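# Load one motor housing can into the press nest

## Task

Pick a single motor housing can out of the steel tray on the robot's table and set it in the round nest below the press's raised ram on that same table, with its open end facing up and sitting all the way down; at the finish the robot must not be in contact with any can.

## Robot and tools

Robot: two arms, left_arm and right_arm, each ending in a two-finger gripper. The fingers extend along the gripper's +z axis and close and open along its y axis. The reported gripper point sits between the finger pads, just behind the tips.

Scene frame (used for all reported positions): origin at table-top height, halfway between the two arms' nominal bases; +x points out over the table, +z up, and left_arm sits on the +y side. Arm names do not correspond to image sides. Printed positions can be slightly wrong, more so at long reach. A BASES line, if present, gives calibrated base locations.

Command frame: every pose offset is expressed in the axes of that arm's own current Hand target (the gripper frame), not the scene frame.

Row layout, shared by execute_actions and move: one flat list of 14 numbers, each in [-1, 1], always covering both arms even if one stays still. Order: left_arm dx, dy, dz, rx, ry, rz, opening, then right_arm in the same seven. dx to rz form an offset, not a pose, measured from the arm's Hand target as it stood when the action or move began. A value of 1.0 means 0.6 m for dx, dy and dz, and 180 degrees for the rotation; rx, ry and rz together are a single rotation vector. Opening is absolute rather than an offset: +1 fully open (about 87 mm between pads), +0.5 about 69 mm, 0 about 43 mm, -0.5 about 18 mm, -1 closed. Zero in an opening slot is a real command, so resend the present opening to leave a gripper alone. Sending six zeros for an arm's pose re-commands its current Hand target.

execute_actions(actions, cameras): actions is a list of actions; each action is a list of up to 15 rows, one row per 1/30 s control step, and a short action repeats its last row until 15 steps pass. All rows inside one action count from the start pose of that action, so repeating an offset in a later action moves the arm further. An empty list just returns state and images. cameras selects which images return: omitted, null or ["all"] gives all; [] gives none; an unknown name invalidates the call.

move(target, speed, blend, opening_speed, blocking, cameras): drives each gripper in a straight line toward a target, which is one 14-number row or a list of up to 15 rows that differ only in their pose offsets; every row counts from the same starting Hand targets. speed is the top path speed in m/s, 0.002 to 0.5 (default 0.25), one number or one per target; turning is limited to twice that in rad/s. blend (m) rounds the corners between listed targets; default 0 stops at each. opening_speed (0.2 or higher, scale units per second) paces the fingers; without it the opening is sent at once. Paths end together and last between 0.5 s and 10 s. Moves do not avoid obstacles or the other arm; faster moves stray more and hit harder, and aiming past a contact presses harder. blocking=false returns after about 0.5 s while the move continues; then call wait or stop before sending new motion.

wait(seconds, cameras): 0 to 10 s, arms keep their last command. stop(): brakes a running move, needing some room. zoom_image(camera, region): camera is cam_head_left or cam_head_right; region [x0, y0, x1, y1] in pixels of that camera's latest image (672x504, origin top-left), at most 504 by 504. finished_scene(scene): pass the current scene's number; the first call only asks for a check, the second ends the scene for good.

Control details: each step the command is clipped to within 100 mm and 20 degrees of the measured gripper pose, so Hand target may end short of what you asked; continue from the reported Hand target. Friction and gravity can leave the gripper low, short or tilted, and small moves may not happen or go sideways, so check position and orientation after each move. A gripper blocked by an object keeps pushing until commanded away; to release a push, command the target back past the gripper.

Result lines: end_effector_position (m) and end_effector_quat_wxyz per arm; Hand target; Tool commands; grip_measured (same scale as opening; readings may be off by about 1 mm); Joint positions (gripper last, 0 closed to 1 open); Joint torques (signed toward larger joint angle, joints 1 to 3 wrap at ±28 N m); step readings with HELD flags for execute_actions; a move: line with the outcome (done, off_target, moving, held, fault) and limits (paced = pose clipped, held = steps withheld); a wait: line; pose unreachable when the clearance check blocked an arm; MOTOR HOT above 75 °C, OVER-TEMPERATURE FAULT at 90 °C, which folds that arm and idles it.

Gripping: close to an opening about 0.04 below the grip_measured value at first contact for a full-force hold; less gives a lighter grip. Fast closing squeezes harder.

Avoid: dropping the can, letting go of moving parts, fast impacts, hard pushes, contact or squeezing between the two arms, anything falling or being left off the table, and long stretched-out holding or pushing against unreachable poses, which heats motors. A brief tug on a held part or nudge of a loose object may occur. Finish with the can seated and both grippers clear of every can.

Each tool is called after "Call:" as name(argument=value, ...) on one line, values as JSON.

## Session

Call:
execute_actions(actions=[])

Call:
zoom_image(camera="cam_head_right", region=[100, 120, 350, 280])

Call:
zoom_image(camera="cam_head_left", region=[70, 120, 340, 290])

Scene clock: 0.00 s.
left_arm: end_effector_position=(+0.3994, +0.3146, +0.1383) grip_measured=+0.972 end_effector_quat_wxyz=(+0.746, -0.007, +0.664, +0.043) | right_arm: end_effector_position=(+0.3778, -0.2966, +0.1017) grip_measured=+0.978 end_effector_quat_wxyz=(+0.688, -0.004, +0.726, +0.008)
Joint positions: left_arm=[0.01 1.563 0.201 1.479 -0.005 0.047 0.986] | right_arm=[0.114 1.526 0.224 1.248 0.068 0.01 0.989]
Joint velocities: left_arm=[0.027 -0.007 -0.012 -0.022 0.022 -0.022 -0.008] | right_arm=[-0.012 0.007 -0.007 -0.037 -0.051 -0.037 -0.003]
Joint torques (N m): no reading
Heat: left arm: 31 °C; right arm: 36 °C.
Hand target: left_arm +0.4009, +0.3147, +0.1439; +0.752, -0.007, +0.658, +0.043 | right_arm +0.3806, -0.2964, +0.1094; +0.696, -0.004, +0.718, +0.009
Tool commands: left_gripper/opening=+1.0 right_gripper/opening=+1.0

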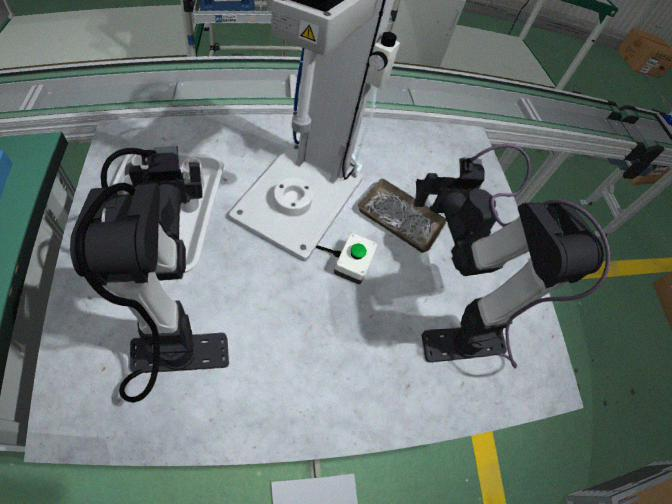

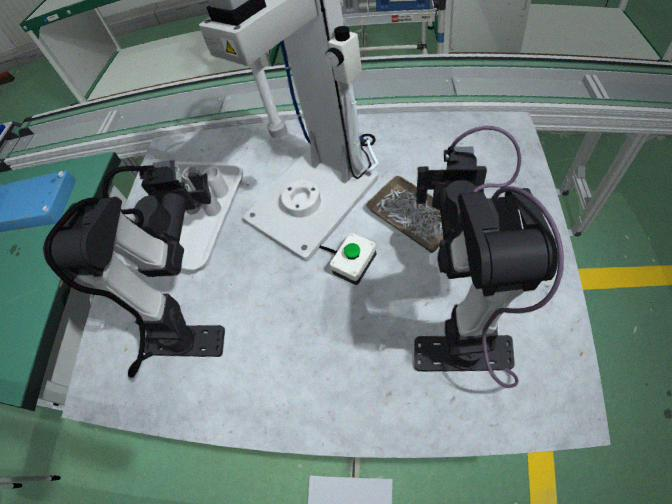

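Scaled by 2.016.

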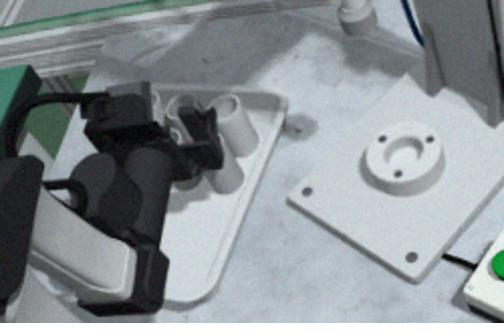

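Scaled by 1.867.

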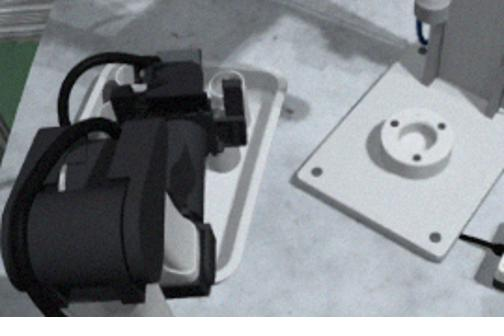

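Call:
move(target=[-0.15,0,-0.25,0,0,0,1,0,0,0,0,0,0,1], speed=0.15)

Call:
zoom_image(camera="cam_head_right", region=[110, 140, 260, 270])

Call:
zoom_image(camera="cam_head_left", region=[90, 140, 240, 270])

Scene clock: 6.57 s.
left_arm: end_effector_position=(+0.2459, +0.2973, +0.2051) grip_measured=+0.972 end_effector_quat_wxyz=(+0.721, -0.010, +0.691, +0.043) | right_arm: end_effector_position=(+0.3778, -0.2966, +0.1017) grip_measured=+0.978 end_effector_quat_wxyz=(+0.688, -0.004, +0.726, +0.008)
Joint positions: left_arm=[-0.162 -0.008 0.268 -0.231 -0.183 0.053 0.986] | right_arm=[0.114 1.526 0.224 1.248 0.068 0.01 0.989]
Joint velocities: left_arm=[-0.012 -0.002 0.022 -0.037 -0.051 -0.007 0.018] | right_arm=[0.002 0.012 -0.012 0.007 0.022 -0.037 0.013]
Joint torques (N m): left_arm=[-0.72 1.54 8.64 1.56 -0.03 0.06] | right_arm=[-0.23 -4.41 5.53 1.9 -0.01 -0.01]
Heat: left arm: 31 °C; right arm: 37 °C.
Hand target: left_arm +0.2392, +0.2979, +0.2185; +0.752, -0.011, +0.658, +0.040 | right_arm +0.3806, -0.2964, +0.1094; +0.696, -0.004, +0.718, +0.009
Off the commanded pose: left_arm 0.009 m, 5 deg | right_arm 0.008 m, 1 deg.
joint sent to its limit (left arm) — joint 2 (shoulder), lower limit. The joint targets are off in position and orientation.
move: off_target (left_arm)

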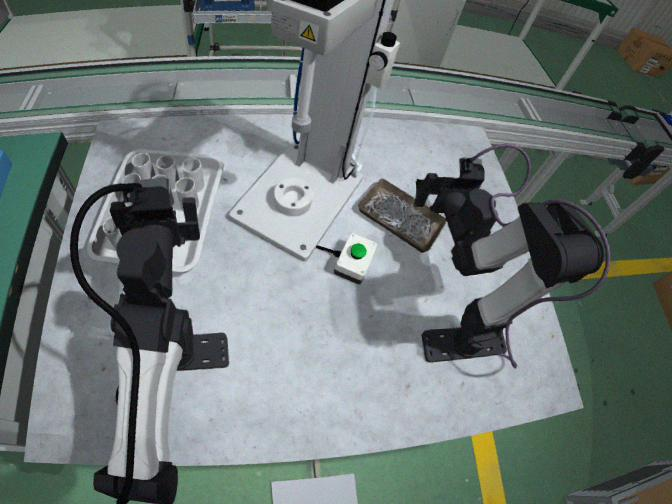

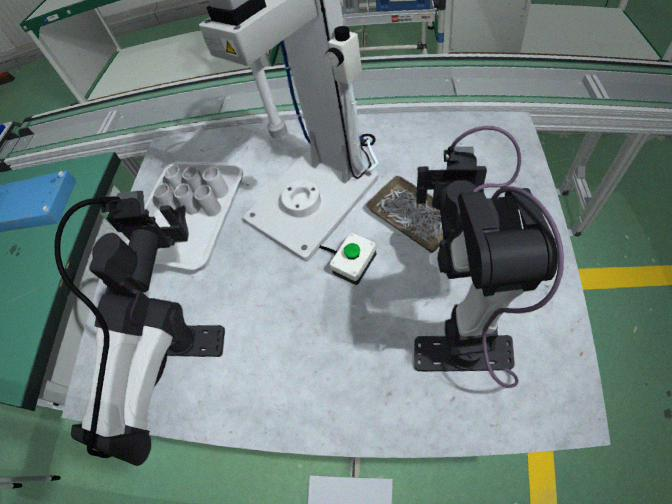

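Scaled by 3.360.

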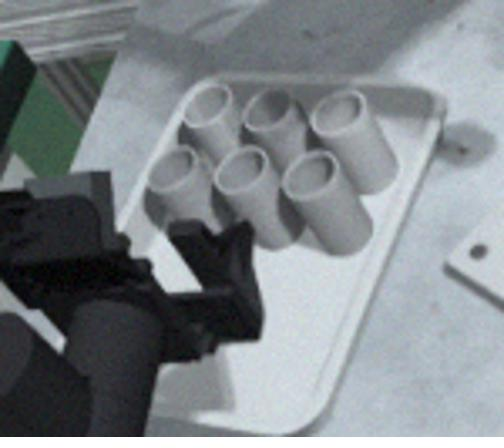

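Scaled by 3.360.

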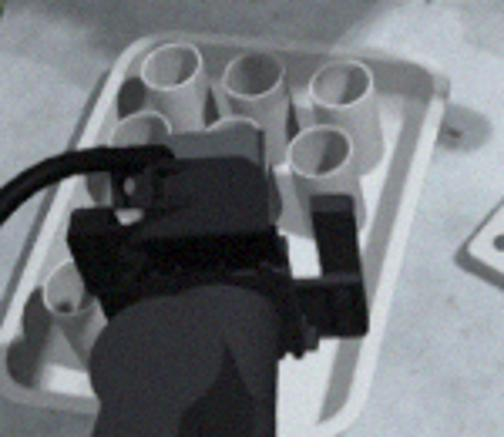

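Call:
move(target=[0.1483,-0.1287,0.122,-0.143,0.1101,-0.0166,0.4,0,0,0,0,0,0,1], speed=0.15)

Call:
zoom_image(camera="cam_head_right", region=[140, 140, 260, 250])

Call:
zoom_image(camera="cam_head_left", region=[120, 140, 240, 250])

Scene clock: 39.47 s.
left_arm: end_effector_position=(+0.3279, +0.2334, +0.1214) grip_measured=+0.400 end_effector_quat_wxyz=(+0.597, -0.202, +0.760, +0.159) | right_arm: end_effector_position=(+0.3778, -0.2966, +0.1017) grip_measured=+0.978 end_effector_quat_wxyz=(+0.688, -0.004, +0.726, +0.008)
Joint positions: left_arm=[-0.726 1.225 0.501 0.138 -1.128 -0.539 0.7] | right_arm=[0.114 1.526 0.224 1.248 0.068 0.01 0.989]
Joint velocities: left_arm=[-0.007 -0.012 0.022 0.007 0.081 -0.022 -0.007] | right_arm=[-0.007 -0.007 0.007 0.081 -0.066 -0.007 0.013]
Joint torques (N m): left_arm=[-0.57 -2.91 8.18 1.1 -0.31 -0.09] | right_arm=[-0.21 -4.42 5.53 1.9 -0.01 0]
Heat: left arm: 38 °C; right arm: 39 °C.
Hand target: left_arm +0.3322, +0.2290, +0.1289; +0.601, -0.209, +0.756, +0.155 | right_arm +0.3806, -0.2964, +0.1094; +0.696, -0.004, +0.718, +0.009
Off the commanded pose: left_arm 0.016 m, 2 deg | right_arm 0.008 m, 1 deg.
move: off_target (left_arm)

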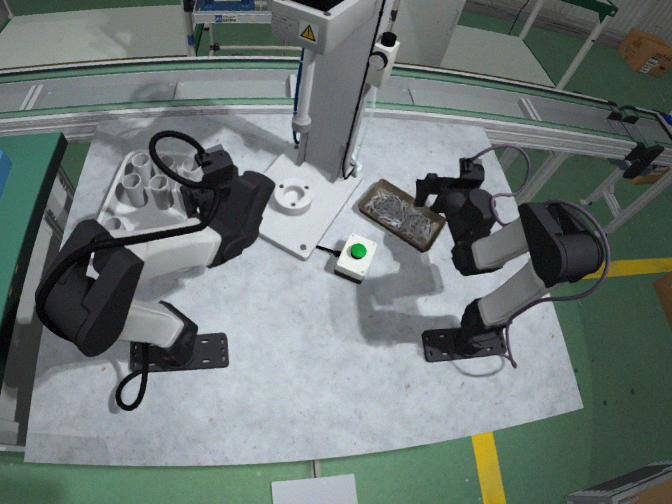

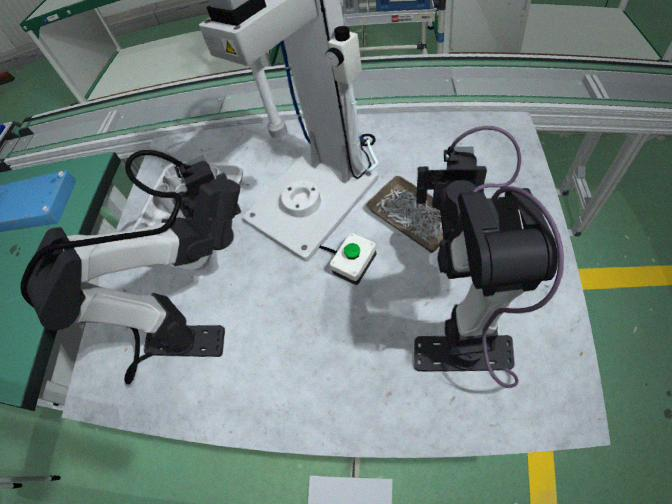

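Scaled by 4.200.

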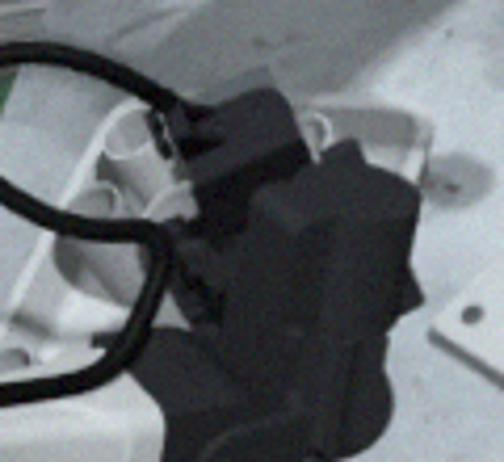

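Scaled by 4.200.

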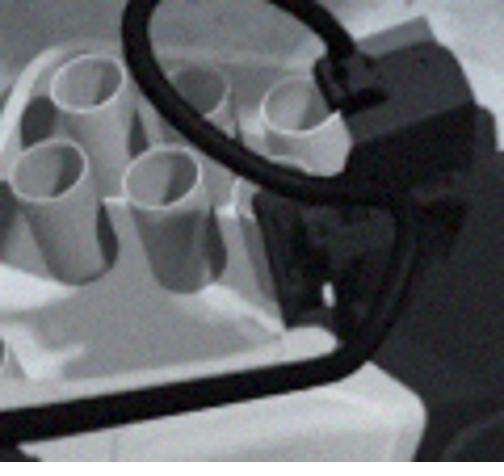

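Call:
move(target=[0.0945,-0.0142,0.0202,0,0,0,0.4,0,0,0,0,0,0,1], speed=0.1)

Call:
zoom_image(camera="cam_head_right", region=[140, 140, 260, 250])

Call:
zoom_image(camera="cam_head_left", region=[120, 140, 240, 250])

Scene clock: 52.40 s.
left_arm: end_effector_position=(+0.3375, +0.2207, +0.0737) grip_measured=+0.400 end_effector_quat_wxyz=(+0.600, -0.212, +0.756, +0.151) | right_arm: end_effector_position=(+0.3778, -0.2966, +0.1017) grip_measured=+0.978 end_effector_quat_wxyz=(+0.688, -0.004, +0.726, +0.008)
Joint positions: left_arm=[-0.742 1.459 0.43 0.432 -1.142 -0.582 0.7] | right_arm=[0.114 1.526 0.224 1.248 0.068 0.01 0.989]
Joint velocities: left_arm=[0.017 -0.002 -0.012 -0.007 -0.037 -0.037 -0.009] | right_arm=[-0.012 0.007 -0.012 0.007 0.11 -0.037 -0.013]
Joint torques (N m): left_arm=[-0.64 -3.67 3.73 1.33 -0.31 0.07] | right_arm=[-0.21 -4.42 5.53 1.9 -0.01 -0.01]
Heat: left arm: 38 °C; right arm: 39 °C.
Hand target: left_arm +0.3352, +0.2212, +0.0700; +0.601, -0.209, +0.756, +0.155 | right_arm +0.3806, -0.2964, +0.1094; +0.696, -0.004, +0.718, +0.009
Off the commanded pose: left_arm 0.003 m, 1 deg | right_arm 0.008 m, 1 deg.
move: done

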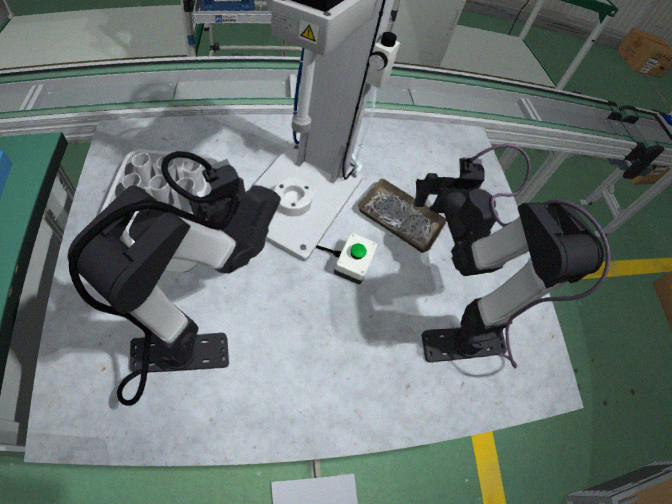

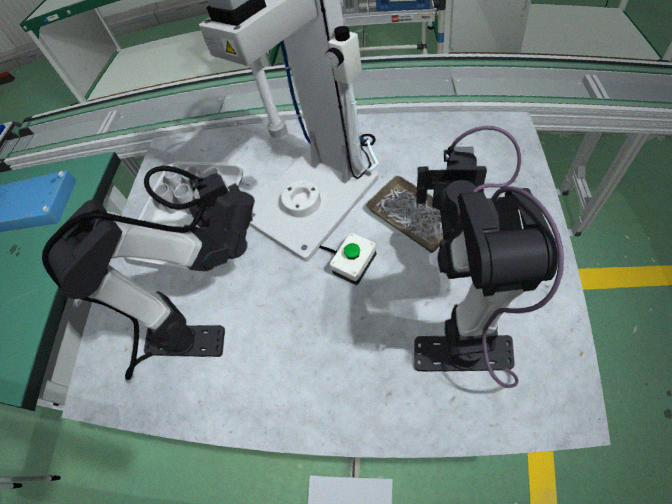

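Scaled by 4.200.

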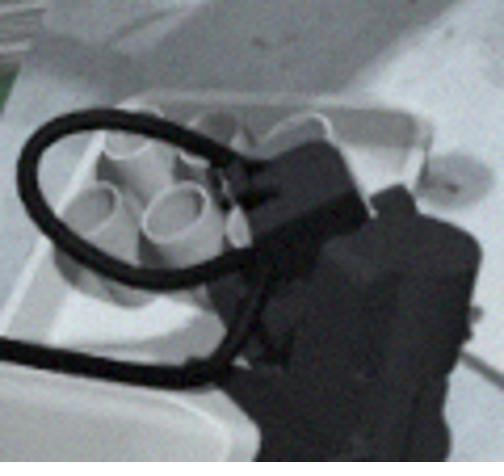

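Scaled by 4.200.

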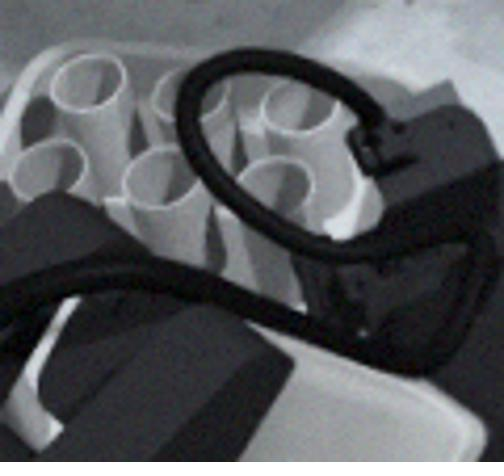

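Call:
execute_actions(actions=[])

Call:
zoom_image(camera="cam_head_left", region=[100, 130, 260, 250])

Call:
zoom_image(camera="cam_head_right", region=[120, 130, 280, 250])

Scene clock: 67.77 s.
left_arm: end_effector_position=(+0.3376, +0.2207, +0.0739) grip_measured=+0.400 end_effector_quat_wxyz=(+0.601, -0.213, +0.756, +0.151) | right_arm: end_effector_position=(+0.3778, -0.2966, +0.1017) grip_measured=+0.978 end_effector_quat_wxyz=(+0.688, -0.004, +0.726, +0.008)
Joint positions: left_arm=[-0.742 1.459 0.43 0.433 -1.143 -0.582 0.7] | right_arm=[0.114 1.526 0.224 1.248 0.068 0.01 0.989]
Joint velocities: left_arm=[-0.022 -0.007 -0.007 -0.022 -0.037 -0.007 -0.004] | right_arm=[0.002 -0.012 -0.012 0.007 -0.037 -0.007 0.008]
Joint torques (N m): left_arm=[-0.59 -3.56 3.71 1.34 -0.28 0.1] | right_arm=[-0.23 -4.41 5.53 1.9 -0.01 -0.01]
Heat: left arm: 37 °C; right arm: 39 °C.
Hand target: left_arm +0.3352, +0.2213, +0.0699; +0.601, -0.209, +0.756, +0.155 | right_arm +0.3806, -0.2964, +0.1094; +0.696, -0.004, +0.718, +0.009
Tool commands: left_gripper/opening=+0.4 right_gripper/opening=+1.0
Off the commanded pose: left_arm 0.003 m, 1 deg | right_arm 0.008 m, 1 deg.

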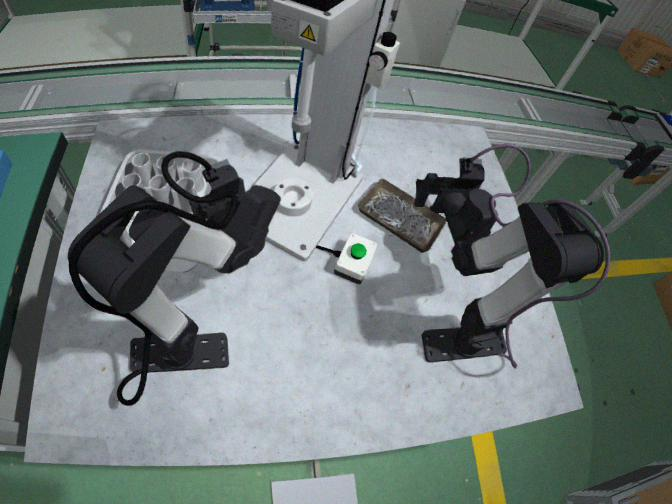

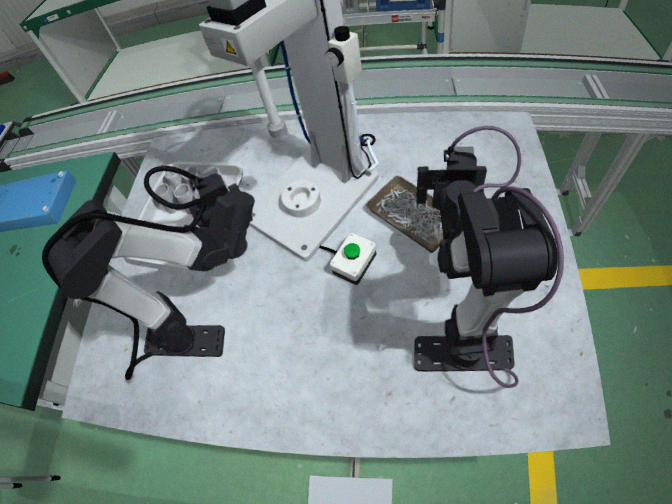

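Scaled by 3.150.

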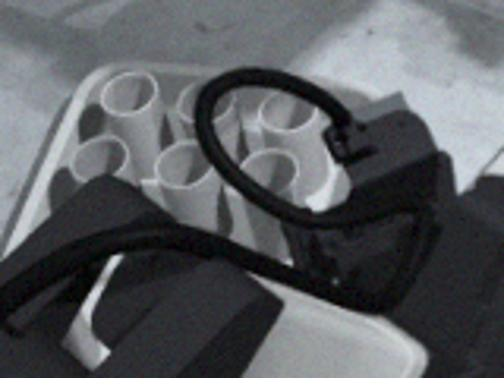

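Scaled by 3.150.

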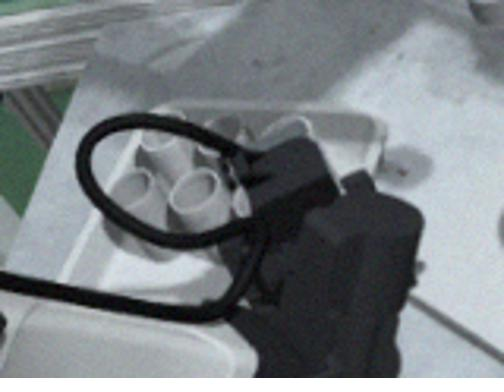

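Call:
move(target=[-0.0095,0.0117,0.0835,0,0,0,0.4,0,0,0,0,0,0,1], speed=0.07)

Call:
zoom_image(camera="cam_head_left", region=[120, 130, 240, 220])

Call:
zoom_image(camera="cam_head_right", region=[140, 140, 260, 230])

Scene clock: 72.40 s.
left_arm: end_effector_position=(+0.3751, +0.2529, +0.0692) grip_measured=+0.400 end_effector_quat_wxyz=(+0.606, -0.212, +0.750, +0.157) | right_arm: end_effector_position=(+0.3778, -0.2966, +0.1017) grip_measured=+0.978 end_effector_quat_wxyz=(+0.688, -0.004, +0.726, +0.008)
Joint positions: left_arm=[-0.549 1.582 0.421 0.759 -0.988 -0.364 0.7] | right_arm=[0.114 1.526 0.224 1.248 0.068 0.01 0.989]
Joint velocities: left_arm=[-0.017 0.017 -0.017 0.022 -0.037 0.022 0.004] | right_arm=[-0.007 -0.012 -0.012 0.051 -0.051 0.051 -0.008]
Joint torques (N m): left_arm=[0.79 -4.48 3.86 1.49 0.01 0.14] | right_arm=[-0.23 -4.42 5.53 1.9 -0.01 0]
Heat: left arm: 37 °C; right arm: 39 °C.
Hand target: left_arm +0.3756, +0.2539, +0.0655; +0.604, -0.207, +0.753, +0.158 | right_arm +0.3806, -0.2964, +0.1094; +0.696, -0.004, +0.718, +0.009
Off the commanded pose: left_arm 0.005 m, 1 deg | right_arm 0.008 m, 1 deg.
move: done

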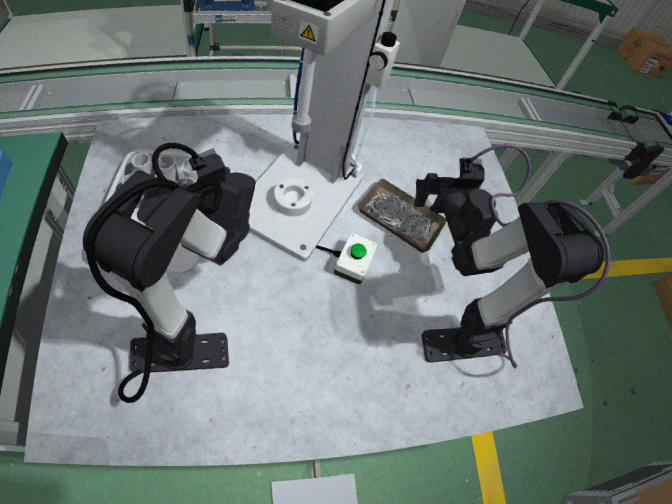

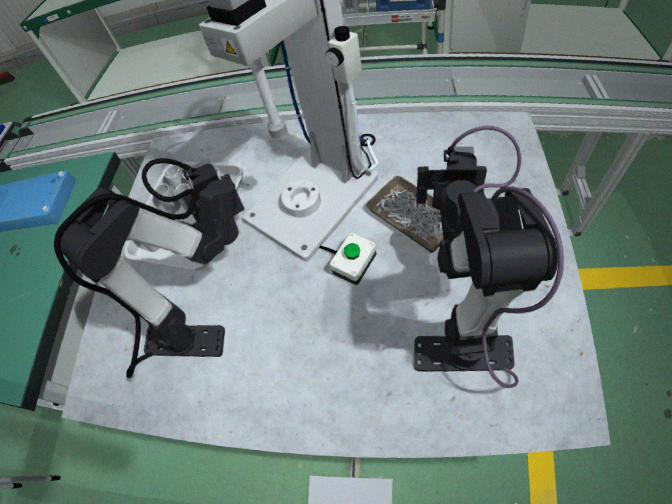

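Scaled by 4.200.

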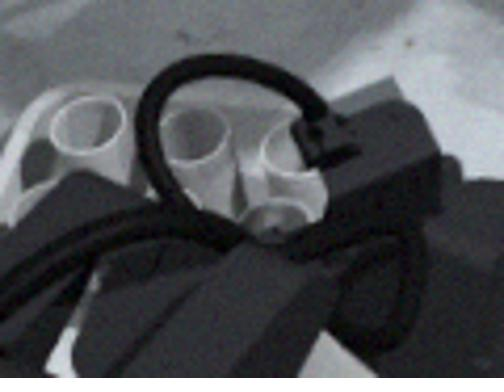

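Scaled by 4.200.

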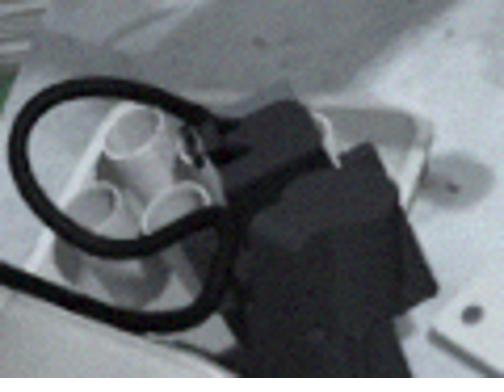

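Call:
move(target=[-0.004,0.003,0.042,0,0,0,0.4,0,0,0,0,0,0,1], speed=0.06)

Call:
zoom_image(camera="cam_head_left", region=[120, 130, 240, 220])

Call:
zoom_image(camera="cam_head_right", region=[140, 140, 260, 230])

Scene clock: 81.67 s.
left_arm: end_effector_position=(+0.3903, +0.2723, +0.0640) grip_measured=+0.400 end_effector_quat_wxyz=(+0.607, -0.216, +0.747, +0.164) | right_arm: end_effector_position=(+0.3778, -0.2966, +0.1017) grip_measured=+0.978 end_effector_quat_wxyz=(+0.688, -0.004, +0.726, +0.008)
Joint positions: left_arm=[-0.46 1.65 0.43 0.865 -0.922 -0.303 0.7] | right_arm=[0.114 1.526 0.224 1.248 0.068 0.01 0.989]
Joint velocities: left_arm=[-0.017 0.012 -0.012 0.007 0.007 -0.037 0.004] | right_arm=[0.012 -0.002 -0.007 -0.007 0.066 0.022 0.018]
Joint torques (N m): left_arm=[0.66 -4.44 5.46 1.4 0.19 0.2] | right_arm=[-0.23 -4.41 5.53 1.9 -0.01 0]
Heat: left arm: 36 °C; right arm: 39 °C.
Hand target: left_arm +0.3965, +0.2689, +0.0627; +0.606, -0.206, +0.752, +0.159 | right_arm +0.3806, -0.2964, +0.1094; +0.696, -0.004, +0.718, +0.009
Off the commanded pose: left_arm 0.008 m, 1 deg | right_arm 0.008 m, 1 deg.
move: done

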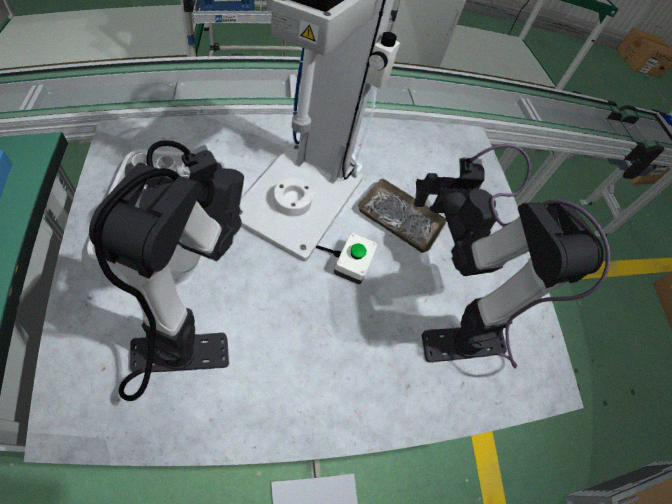

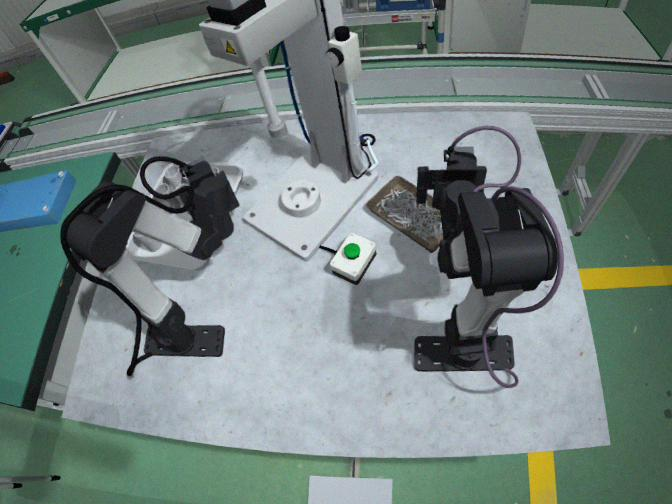

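Scaled by 4.200.

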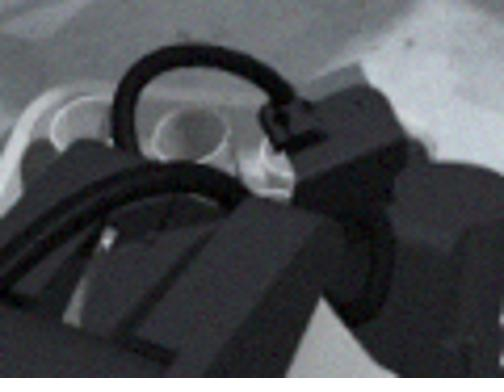

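Scaled by 4.200.

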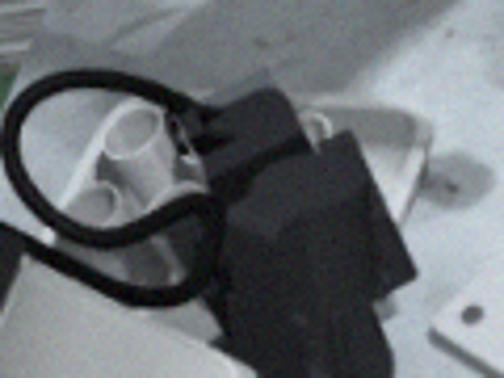

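Call:
move(target=[[0,-0.006,0,0,0,0,0.4,0,0,0,0,0,0,1],[-0.004,-0.004,0.024,0,0,0,0.4,0,0,0,0,0,0,1]], speed=0.05)

Call:
zoom_image(camera="cam_head_right", region=[140, 140, 260, 230])

Scene clock: 86.10 s.
left_arm: end_effector_position=(+0.4035, +0.2778, +0.0628) grip_measured=+0.400 end_effector_quat_wxyz=(+0.606, -0.215, +0.748, +0.165) | right_arm: end_effector_position=(+0.3778, -0.2966, +0.1017) grip_measured=+0.978 end_effector_quat_wxyz=(+0.688, -0.004, +0.726, +0.008)
Joint positions: left_arm=[-0.421 1.694 0.466 0.89 -0.885 -0.28 0.7] | right_arm=[0.114 1.526 0.224 1.248 0.068 0.01 0.989]
Joint velocities: left_arm=[0.007 -0.012 -0.012 -0.066 -0.081 0.007 -0.007] | right_arm=[-0.012 -0.007 -0.017 -0.007 0.037 -0.007 -0.008]
Joint torques (N m): left_arm=[0.57 -4.71 5.57 1.42 0.21 0.18] | right_arm=[-0.23 -4.42 5.53 1.9 -0.01 -0.01]
Heat: left arm: 36 °C; right arm: 39 °C.
Hand target: left_arm +0.4104, +0.2745, +0.0619; +0.606, -0.206, +0.752, +0.159 | right_arm +0.3806, -0.2964, +0.1094; +0.696, -0.004, +0.718, +0.009
Off the commanded pose: left_arm 0.008 m, 1 deg | right_arm 0.008 m, 1 deg.
move: done

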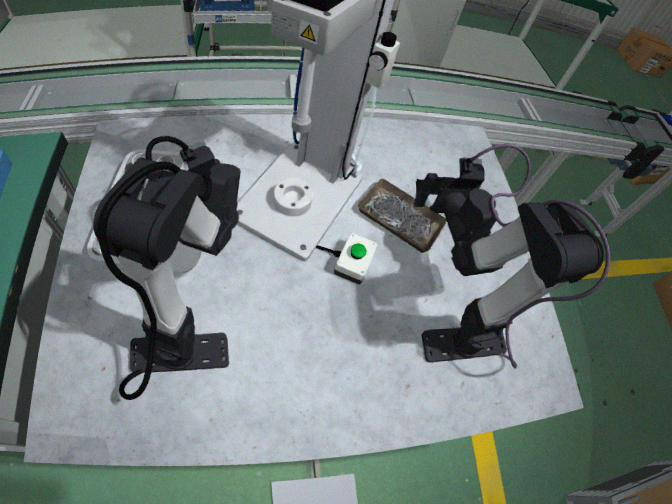

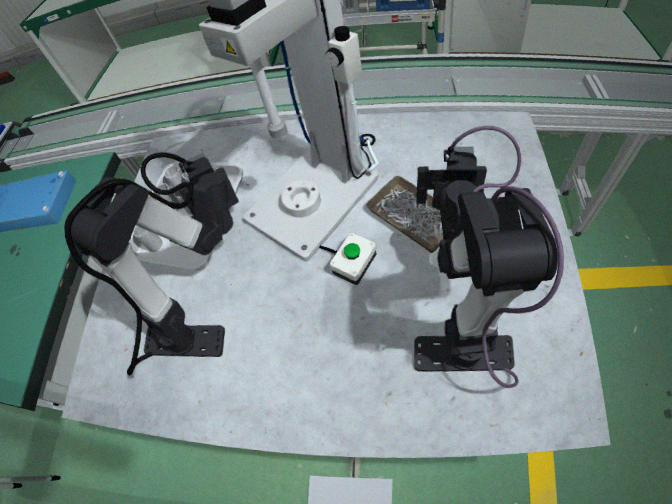

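Scaled by 4.200.

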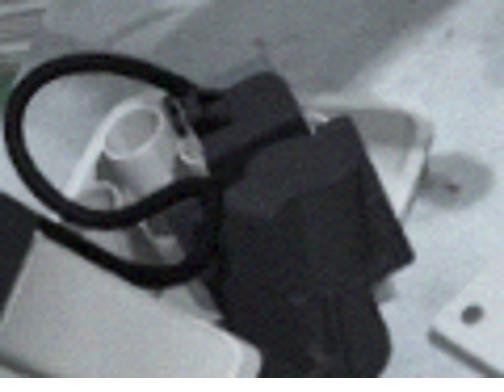

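Call:
move(target=[-0.001,-0.01,0.006,0,0,0,0.4,0,0,0,0,0,0,1], speed=0.05, cameras=["cam_head_left"])

Scene clock: 89.07 s.
left_arm: end_effector_position=(+0.4096, +0.2756, +0.0632) grip_measured=+0.400 end_effector_quat_wxyz=(+0.607, -0.215, +0.747, +0.165) | right_arm: end_effector_position=(+0.3778, -0.2966, +0.1017) grip_measured=+0.978 end_effector_quat_wxyz=(+0.688, -0.004, +0.726, +0.008)
Joint positions: left_arm=[-0.421 1.716 0.491 0.89 -0.886 -0.277 0.7] | right_arm=[0.114 1.526 0.224 1.248 0.068 0.01 0.989]
Joint velocities: left_arm=[-0.007 0.027 -0.002 -0.022 0.051 0.022 -0.004] | right_arm=[0.002 0.002 0.002 -0.022 -0.007 0.007 -0.008]
Joint torques (N m): left_arm=[0.34 -4.75 5.82 1.4 0.18 0.14] | right_arm=[-0.21 -4.42 5.53 1.9 -0.01 -0.01]
Heat: left arm: 36 °C; right arm: 39 °C.
Hand target: left_arm +0.4166, +0.2712, +0.0615; +0.606, -0.205, +0.752, +0.159 | right_arm +0.3806, -0.2964, +0.1094; +0.696, -0.004, +0.718, +0.009
Off the commanded pose: left_arm 0.008 m, 1 deg | right_arm 0.008 m, 1 deg.
move: done
Images, in order (width x height): cam_head_left 672x504.

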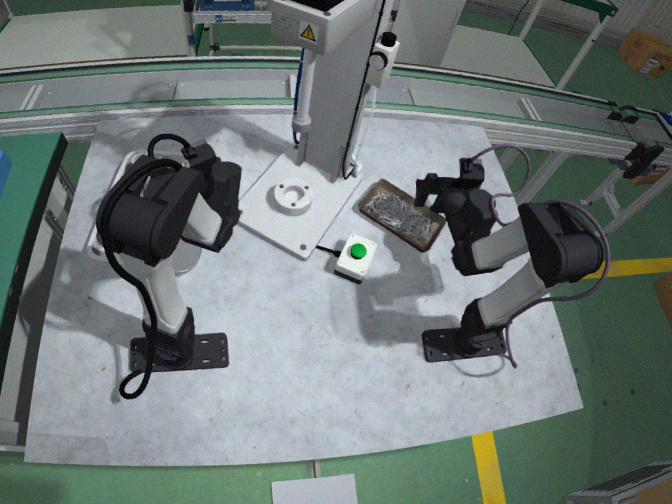

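Very close to the estimate now. Close gently.

Call:
move(target=[0,0,0,0,0,0,-0.35,0,0,0,0,0,0,1], opening_speed=0.35, cameras=["cam_head_left"])

Call:
zoom_image(camera="cam_head_left", region=[110, 130, 230, 220])

Scene clock: 93.93 s.
left_arm: end_effector_position=(+0.4096, +0.2757, +0.0616) grip_measured=+0.005 end_effector_quat_wxyz=(+0.606, -0.213, +0.748, +0.167) | right_arm: end_effector_position=(+0.3778, -0.2966, +0.1017) grip_measured=+0.978 end_effector_quat_wxyz=(+0.688, -0.004, +0.726, +0.008)
Joint positions: left_arm=[-0.421 1.721 0.492 0.89 -0.886 -0.275 0.502] | right_arm=[0.114 1.526 0.224 1.248 0.068 0.01 0.989]
Joint velocities: left_arm=[-0.017 -0.007 -0.002 -0.037 0.007 -0.022 -0.004] | right_arm=[-0.012 -0.002 0.007 0.081 0.022 0.022 -0.013]
Joint torques (N m): left_arm=[0.23 -5.38 5.75 1.37 0.16 0.11] | right_arm=[-0.23 -4.41 5.53 1.9 -0.01 -0.01]
Heat: left arm: 36 °C; right arm: 39 °C.
Hand target: left_arm +0.4166, +0.2712, +0.0615; +0.606, -0.205, +0.752, +0.159 | right_arm +0.3806, -0.2964, +0.1094; +0.696, -0.004, +0.718, +0.009
Off the commanded pose: left_arm 0.008 m, 1 deg | right_arm 0.008 m, 1 deg.
move: done
Images, in order (width x height): cam_head_left 672x504.

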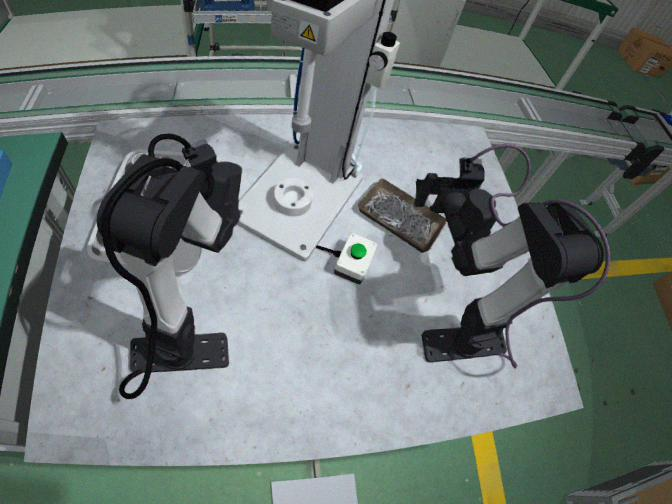

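Scaled by 4.200.

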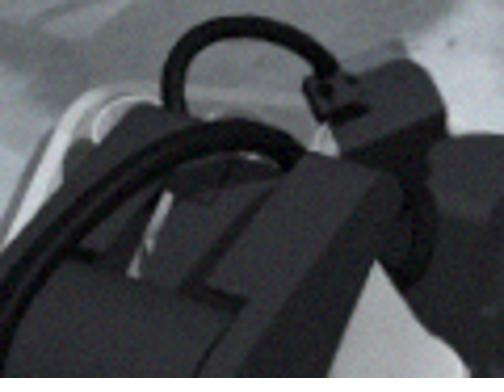

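Call:
move(target=[-0.21,0,-0.05,0,0,0,-0.35,0,0,0,0,0,0,1], speed=0.1)

Call:
zoom_image(camera="cam_head_right", region=[140, 120, 280, 240])

Scene clock: 106.20 s.
left_arm: end_effector_position=(+0.4102, +0.2733, +0.1675) grip_measured=+0.005 end_effector_quat_wxyz=(+0.584, -0.194, +0.768, +0.177) | right_arm: end_effector_position=(+0.3778, -0.2966, +0.1017) grip_measured=+0.978 end_effector_quat_wxyz=(+0.688, -0.004, +0.726, +0.008)
Joint positions: left_arm=[-0.421 1.379 0.771 0.2 -0.868 -0.271 0.502] | right_arm=[0.114 1.526 0.224 1.248 0.068 0.01 0.989]
Joint velocities: left_arm=[0.012 -0.007 -0.007 0.022 0.022 0.037 0.004] | right_arm=[-0.002 0.002 -0.007 -0.022 0.007 -0.007 0.008]
Joint torques (N m): left_arm=[-0.35 -8.39 8.98 1.49 -0.09 0.02] | right_arm=[-0.23 -4.41 5.53 1.9 -0.01 -0.01]
Heat: left arm: 37 °C; right arm: 39 °C.
Hand target: left_arm +0.4163, +0.2691, +0.1923; +0.606, -0.206, +0.752, +0.159 | right_arm +0.3806, -0.2964, +0.1094; +0.696, -0.004, +0.718, +0.009
Off the commanded pose: left_arm 0.024 m, 4 deg | right_arm 0.008 m, 1 deg.
move: off_target (left_arm)

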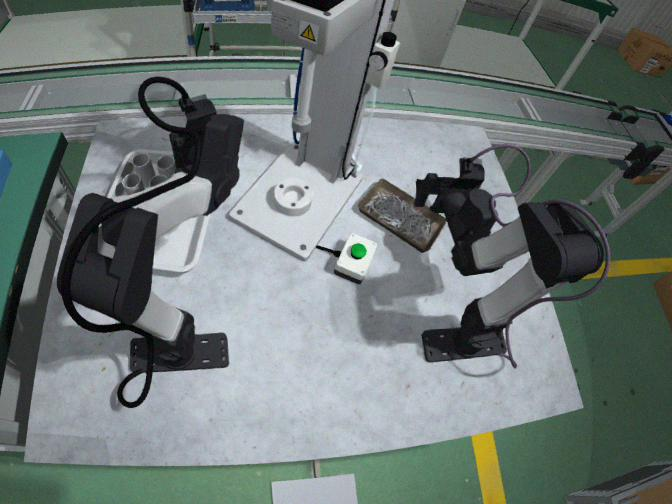

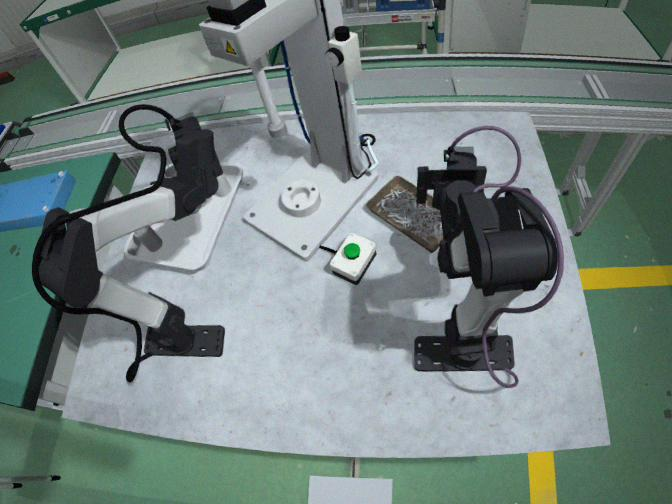

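Scaled by 3.600.

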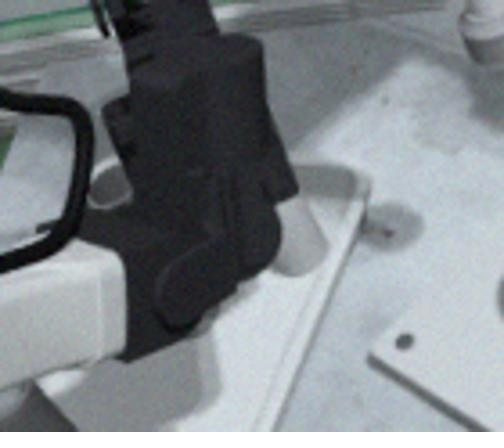

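Call:
move(target=[0.047,-0.216,-0.221,0.539,0,0.1186,-0.35,0,0,0,0,0,0,1], speed=0.2)

Call:
zoom_image(camera="cam_head_right", region=[200, 120, 340, 240])

Call:
zoom_image(camera="cam_head_left", region=[200, 120, 340, 240])

Scene clock: 118.27 s.
left_arm: end_effector_position=(+0.3568, +0.0936, +0.1773) grip_measured=+0.005 end_effector_quat_wxyz=(+0.501, +0.430, +0.662, -0.356) | right_arm: end_effector_position=(+0.3778, -0.2966, +0.1017) grip_measured=+0.978 end_effector_quat_wxyz=(+0.688, -0.004, +0.726, +0.008)
Joint positions: left_arm=[-0.212 1.41 0.845 0.103 0.986 0.351 0.503] | right_arm=[0.114 1.526 0.224 1.248 0.068 0.01 0.989]
Joint velocities: left_arm=[-0.007 -0.022 -0.012 0.051 0.051 0.037 -0.001] | right_arm=[0.012 -0.017 0.002 -0.066 0.066 0.022 -0.003]
Joint torques (N m): left_arm=[-0.08 -5.18 9.4 1.37 0.52 0.13] | right_arm=[-0.21 -4.42 5.53 1.9 -0.01 0]
Heat: left arm: 38 °C; right arm: 39 °C.
Hand target: left_arm +0.3632, +0.0899, +0.1922; +0.514, +0.443, +0.643, -0.355 | right_arm +0.3806, -0.2964, +0.1094; +0.696, -0.004, +0.718, +0.009
Off the commanded pose: left_arm 0.019 m, 4 deg | right_arm 0.008 m, 1 deg.
move: off_target (left_arm)

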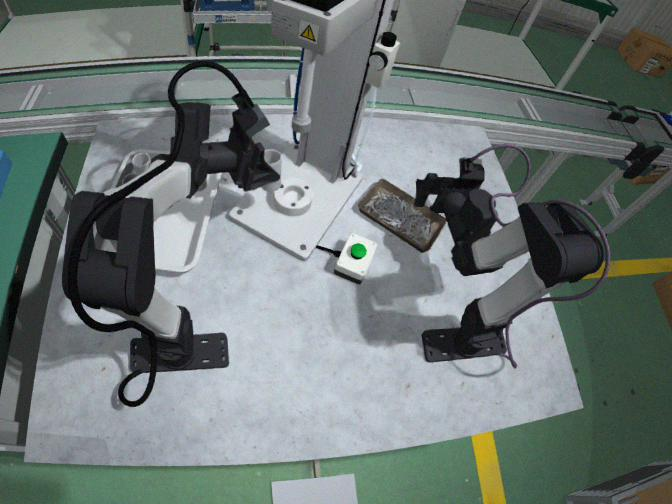

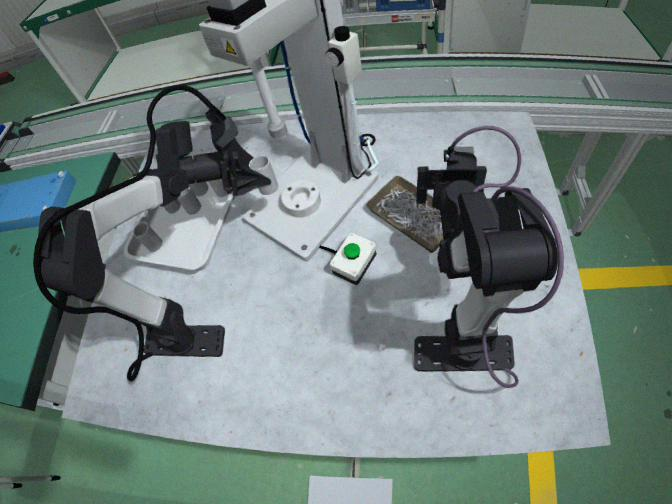

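Scaled by 3.600.

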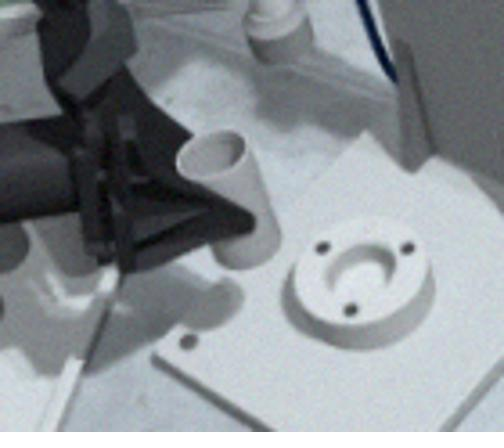

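Scaled by 3.600.

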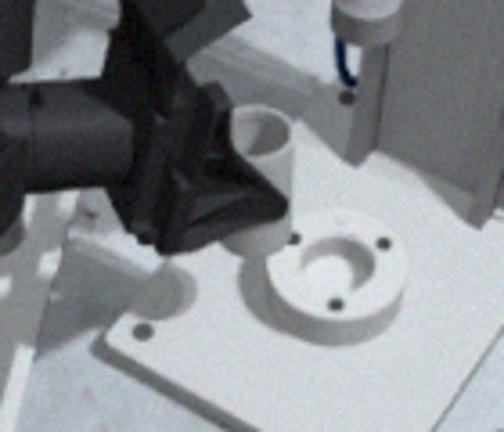

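Call:
move(target=[0.0217,-0.008,0.151,0,-0.011,0,-0.35,0,0,0,0,0,0,1], speed=0.12)

Call:
zoom_image(camera="cam_head_right", region=[250, 140, 350, 240])

Call:
zoom_image(camera="cam_head_left", region=[250, 140, 350, 240])

Scene clock: 124.57 s.
left_arm: end_effector_position=(+0.3728, +0.0291, +0.1499) grip_measured=+0.005 end_effector_quat_wxyz=(+0.509, +0.454, +0.624, -0.381) | right_arm: end_effector_position=(+0.3778, -0.2966, +0.1017) grip_measured=+0.978 end_effector_quat_wxyz=(+0.688, -0.004, +0.726, +0.008)
Joint positions: left_arm=[-0.374 1.626 0.846 0.459 0.925 0.246 0.503] | right_arm=[0.114 1.526 0.224 1.248 0.068 0.01 0.989]
Joint velocities: left_arm=[-0.012 0.002 0.002 -0.007 -0.066 -0.037 0.006] | right_arm=[-0.002 -0.017 0.002 0.051 0.007 -0.022 -0.003]
Joint torques (N m): left_arm=[-5.23 -5.12 9.87 1.72 -0.69 -0.69] | right_arm=[-0.21 -4.42 5.53 1.9 -0.01 -0.01]
Heat: left arm: 39 °C; right arm: 40 °C.
Hand target: left_arm +0.3887, +0.0080, +0.1595; +0.525, +0.434, +0.633, -0.366 | right_arm +0.3806, -0.2964, +0.1094; +0.696, -0.004, +0.718, +0.009
Off the commanded pose: left_arm 0.028 m, 4 deg | right_arm 0.008 m, 1 deg.
move: off_target (left_arm)

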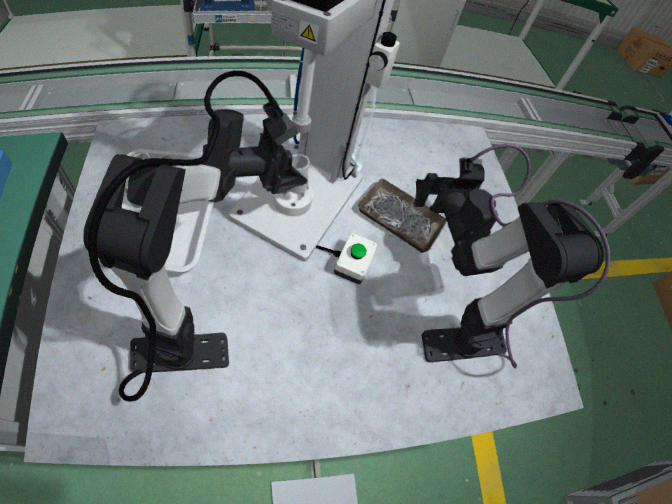

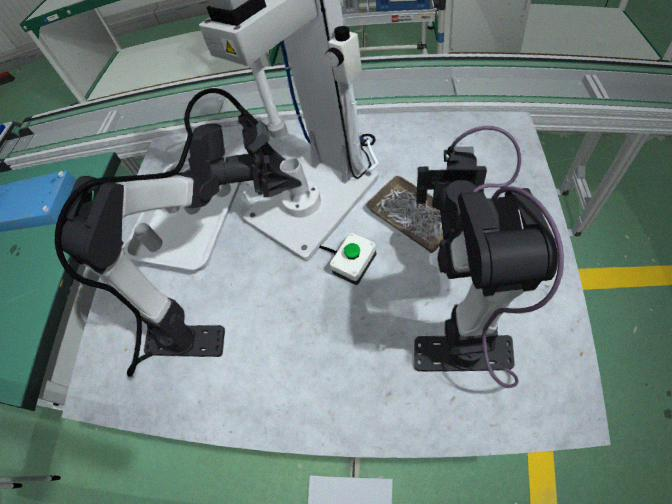

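Scaled by 5.040.

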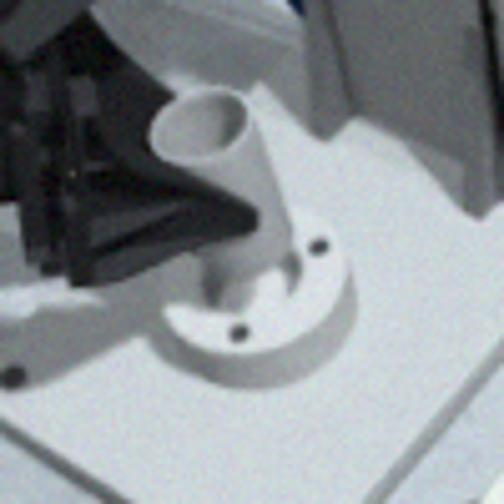

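Scaled by 5.040.

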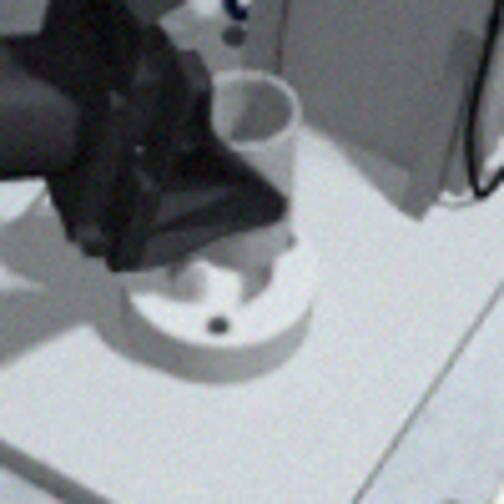

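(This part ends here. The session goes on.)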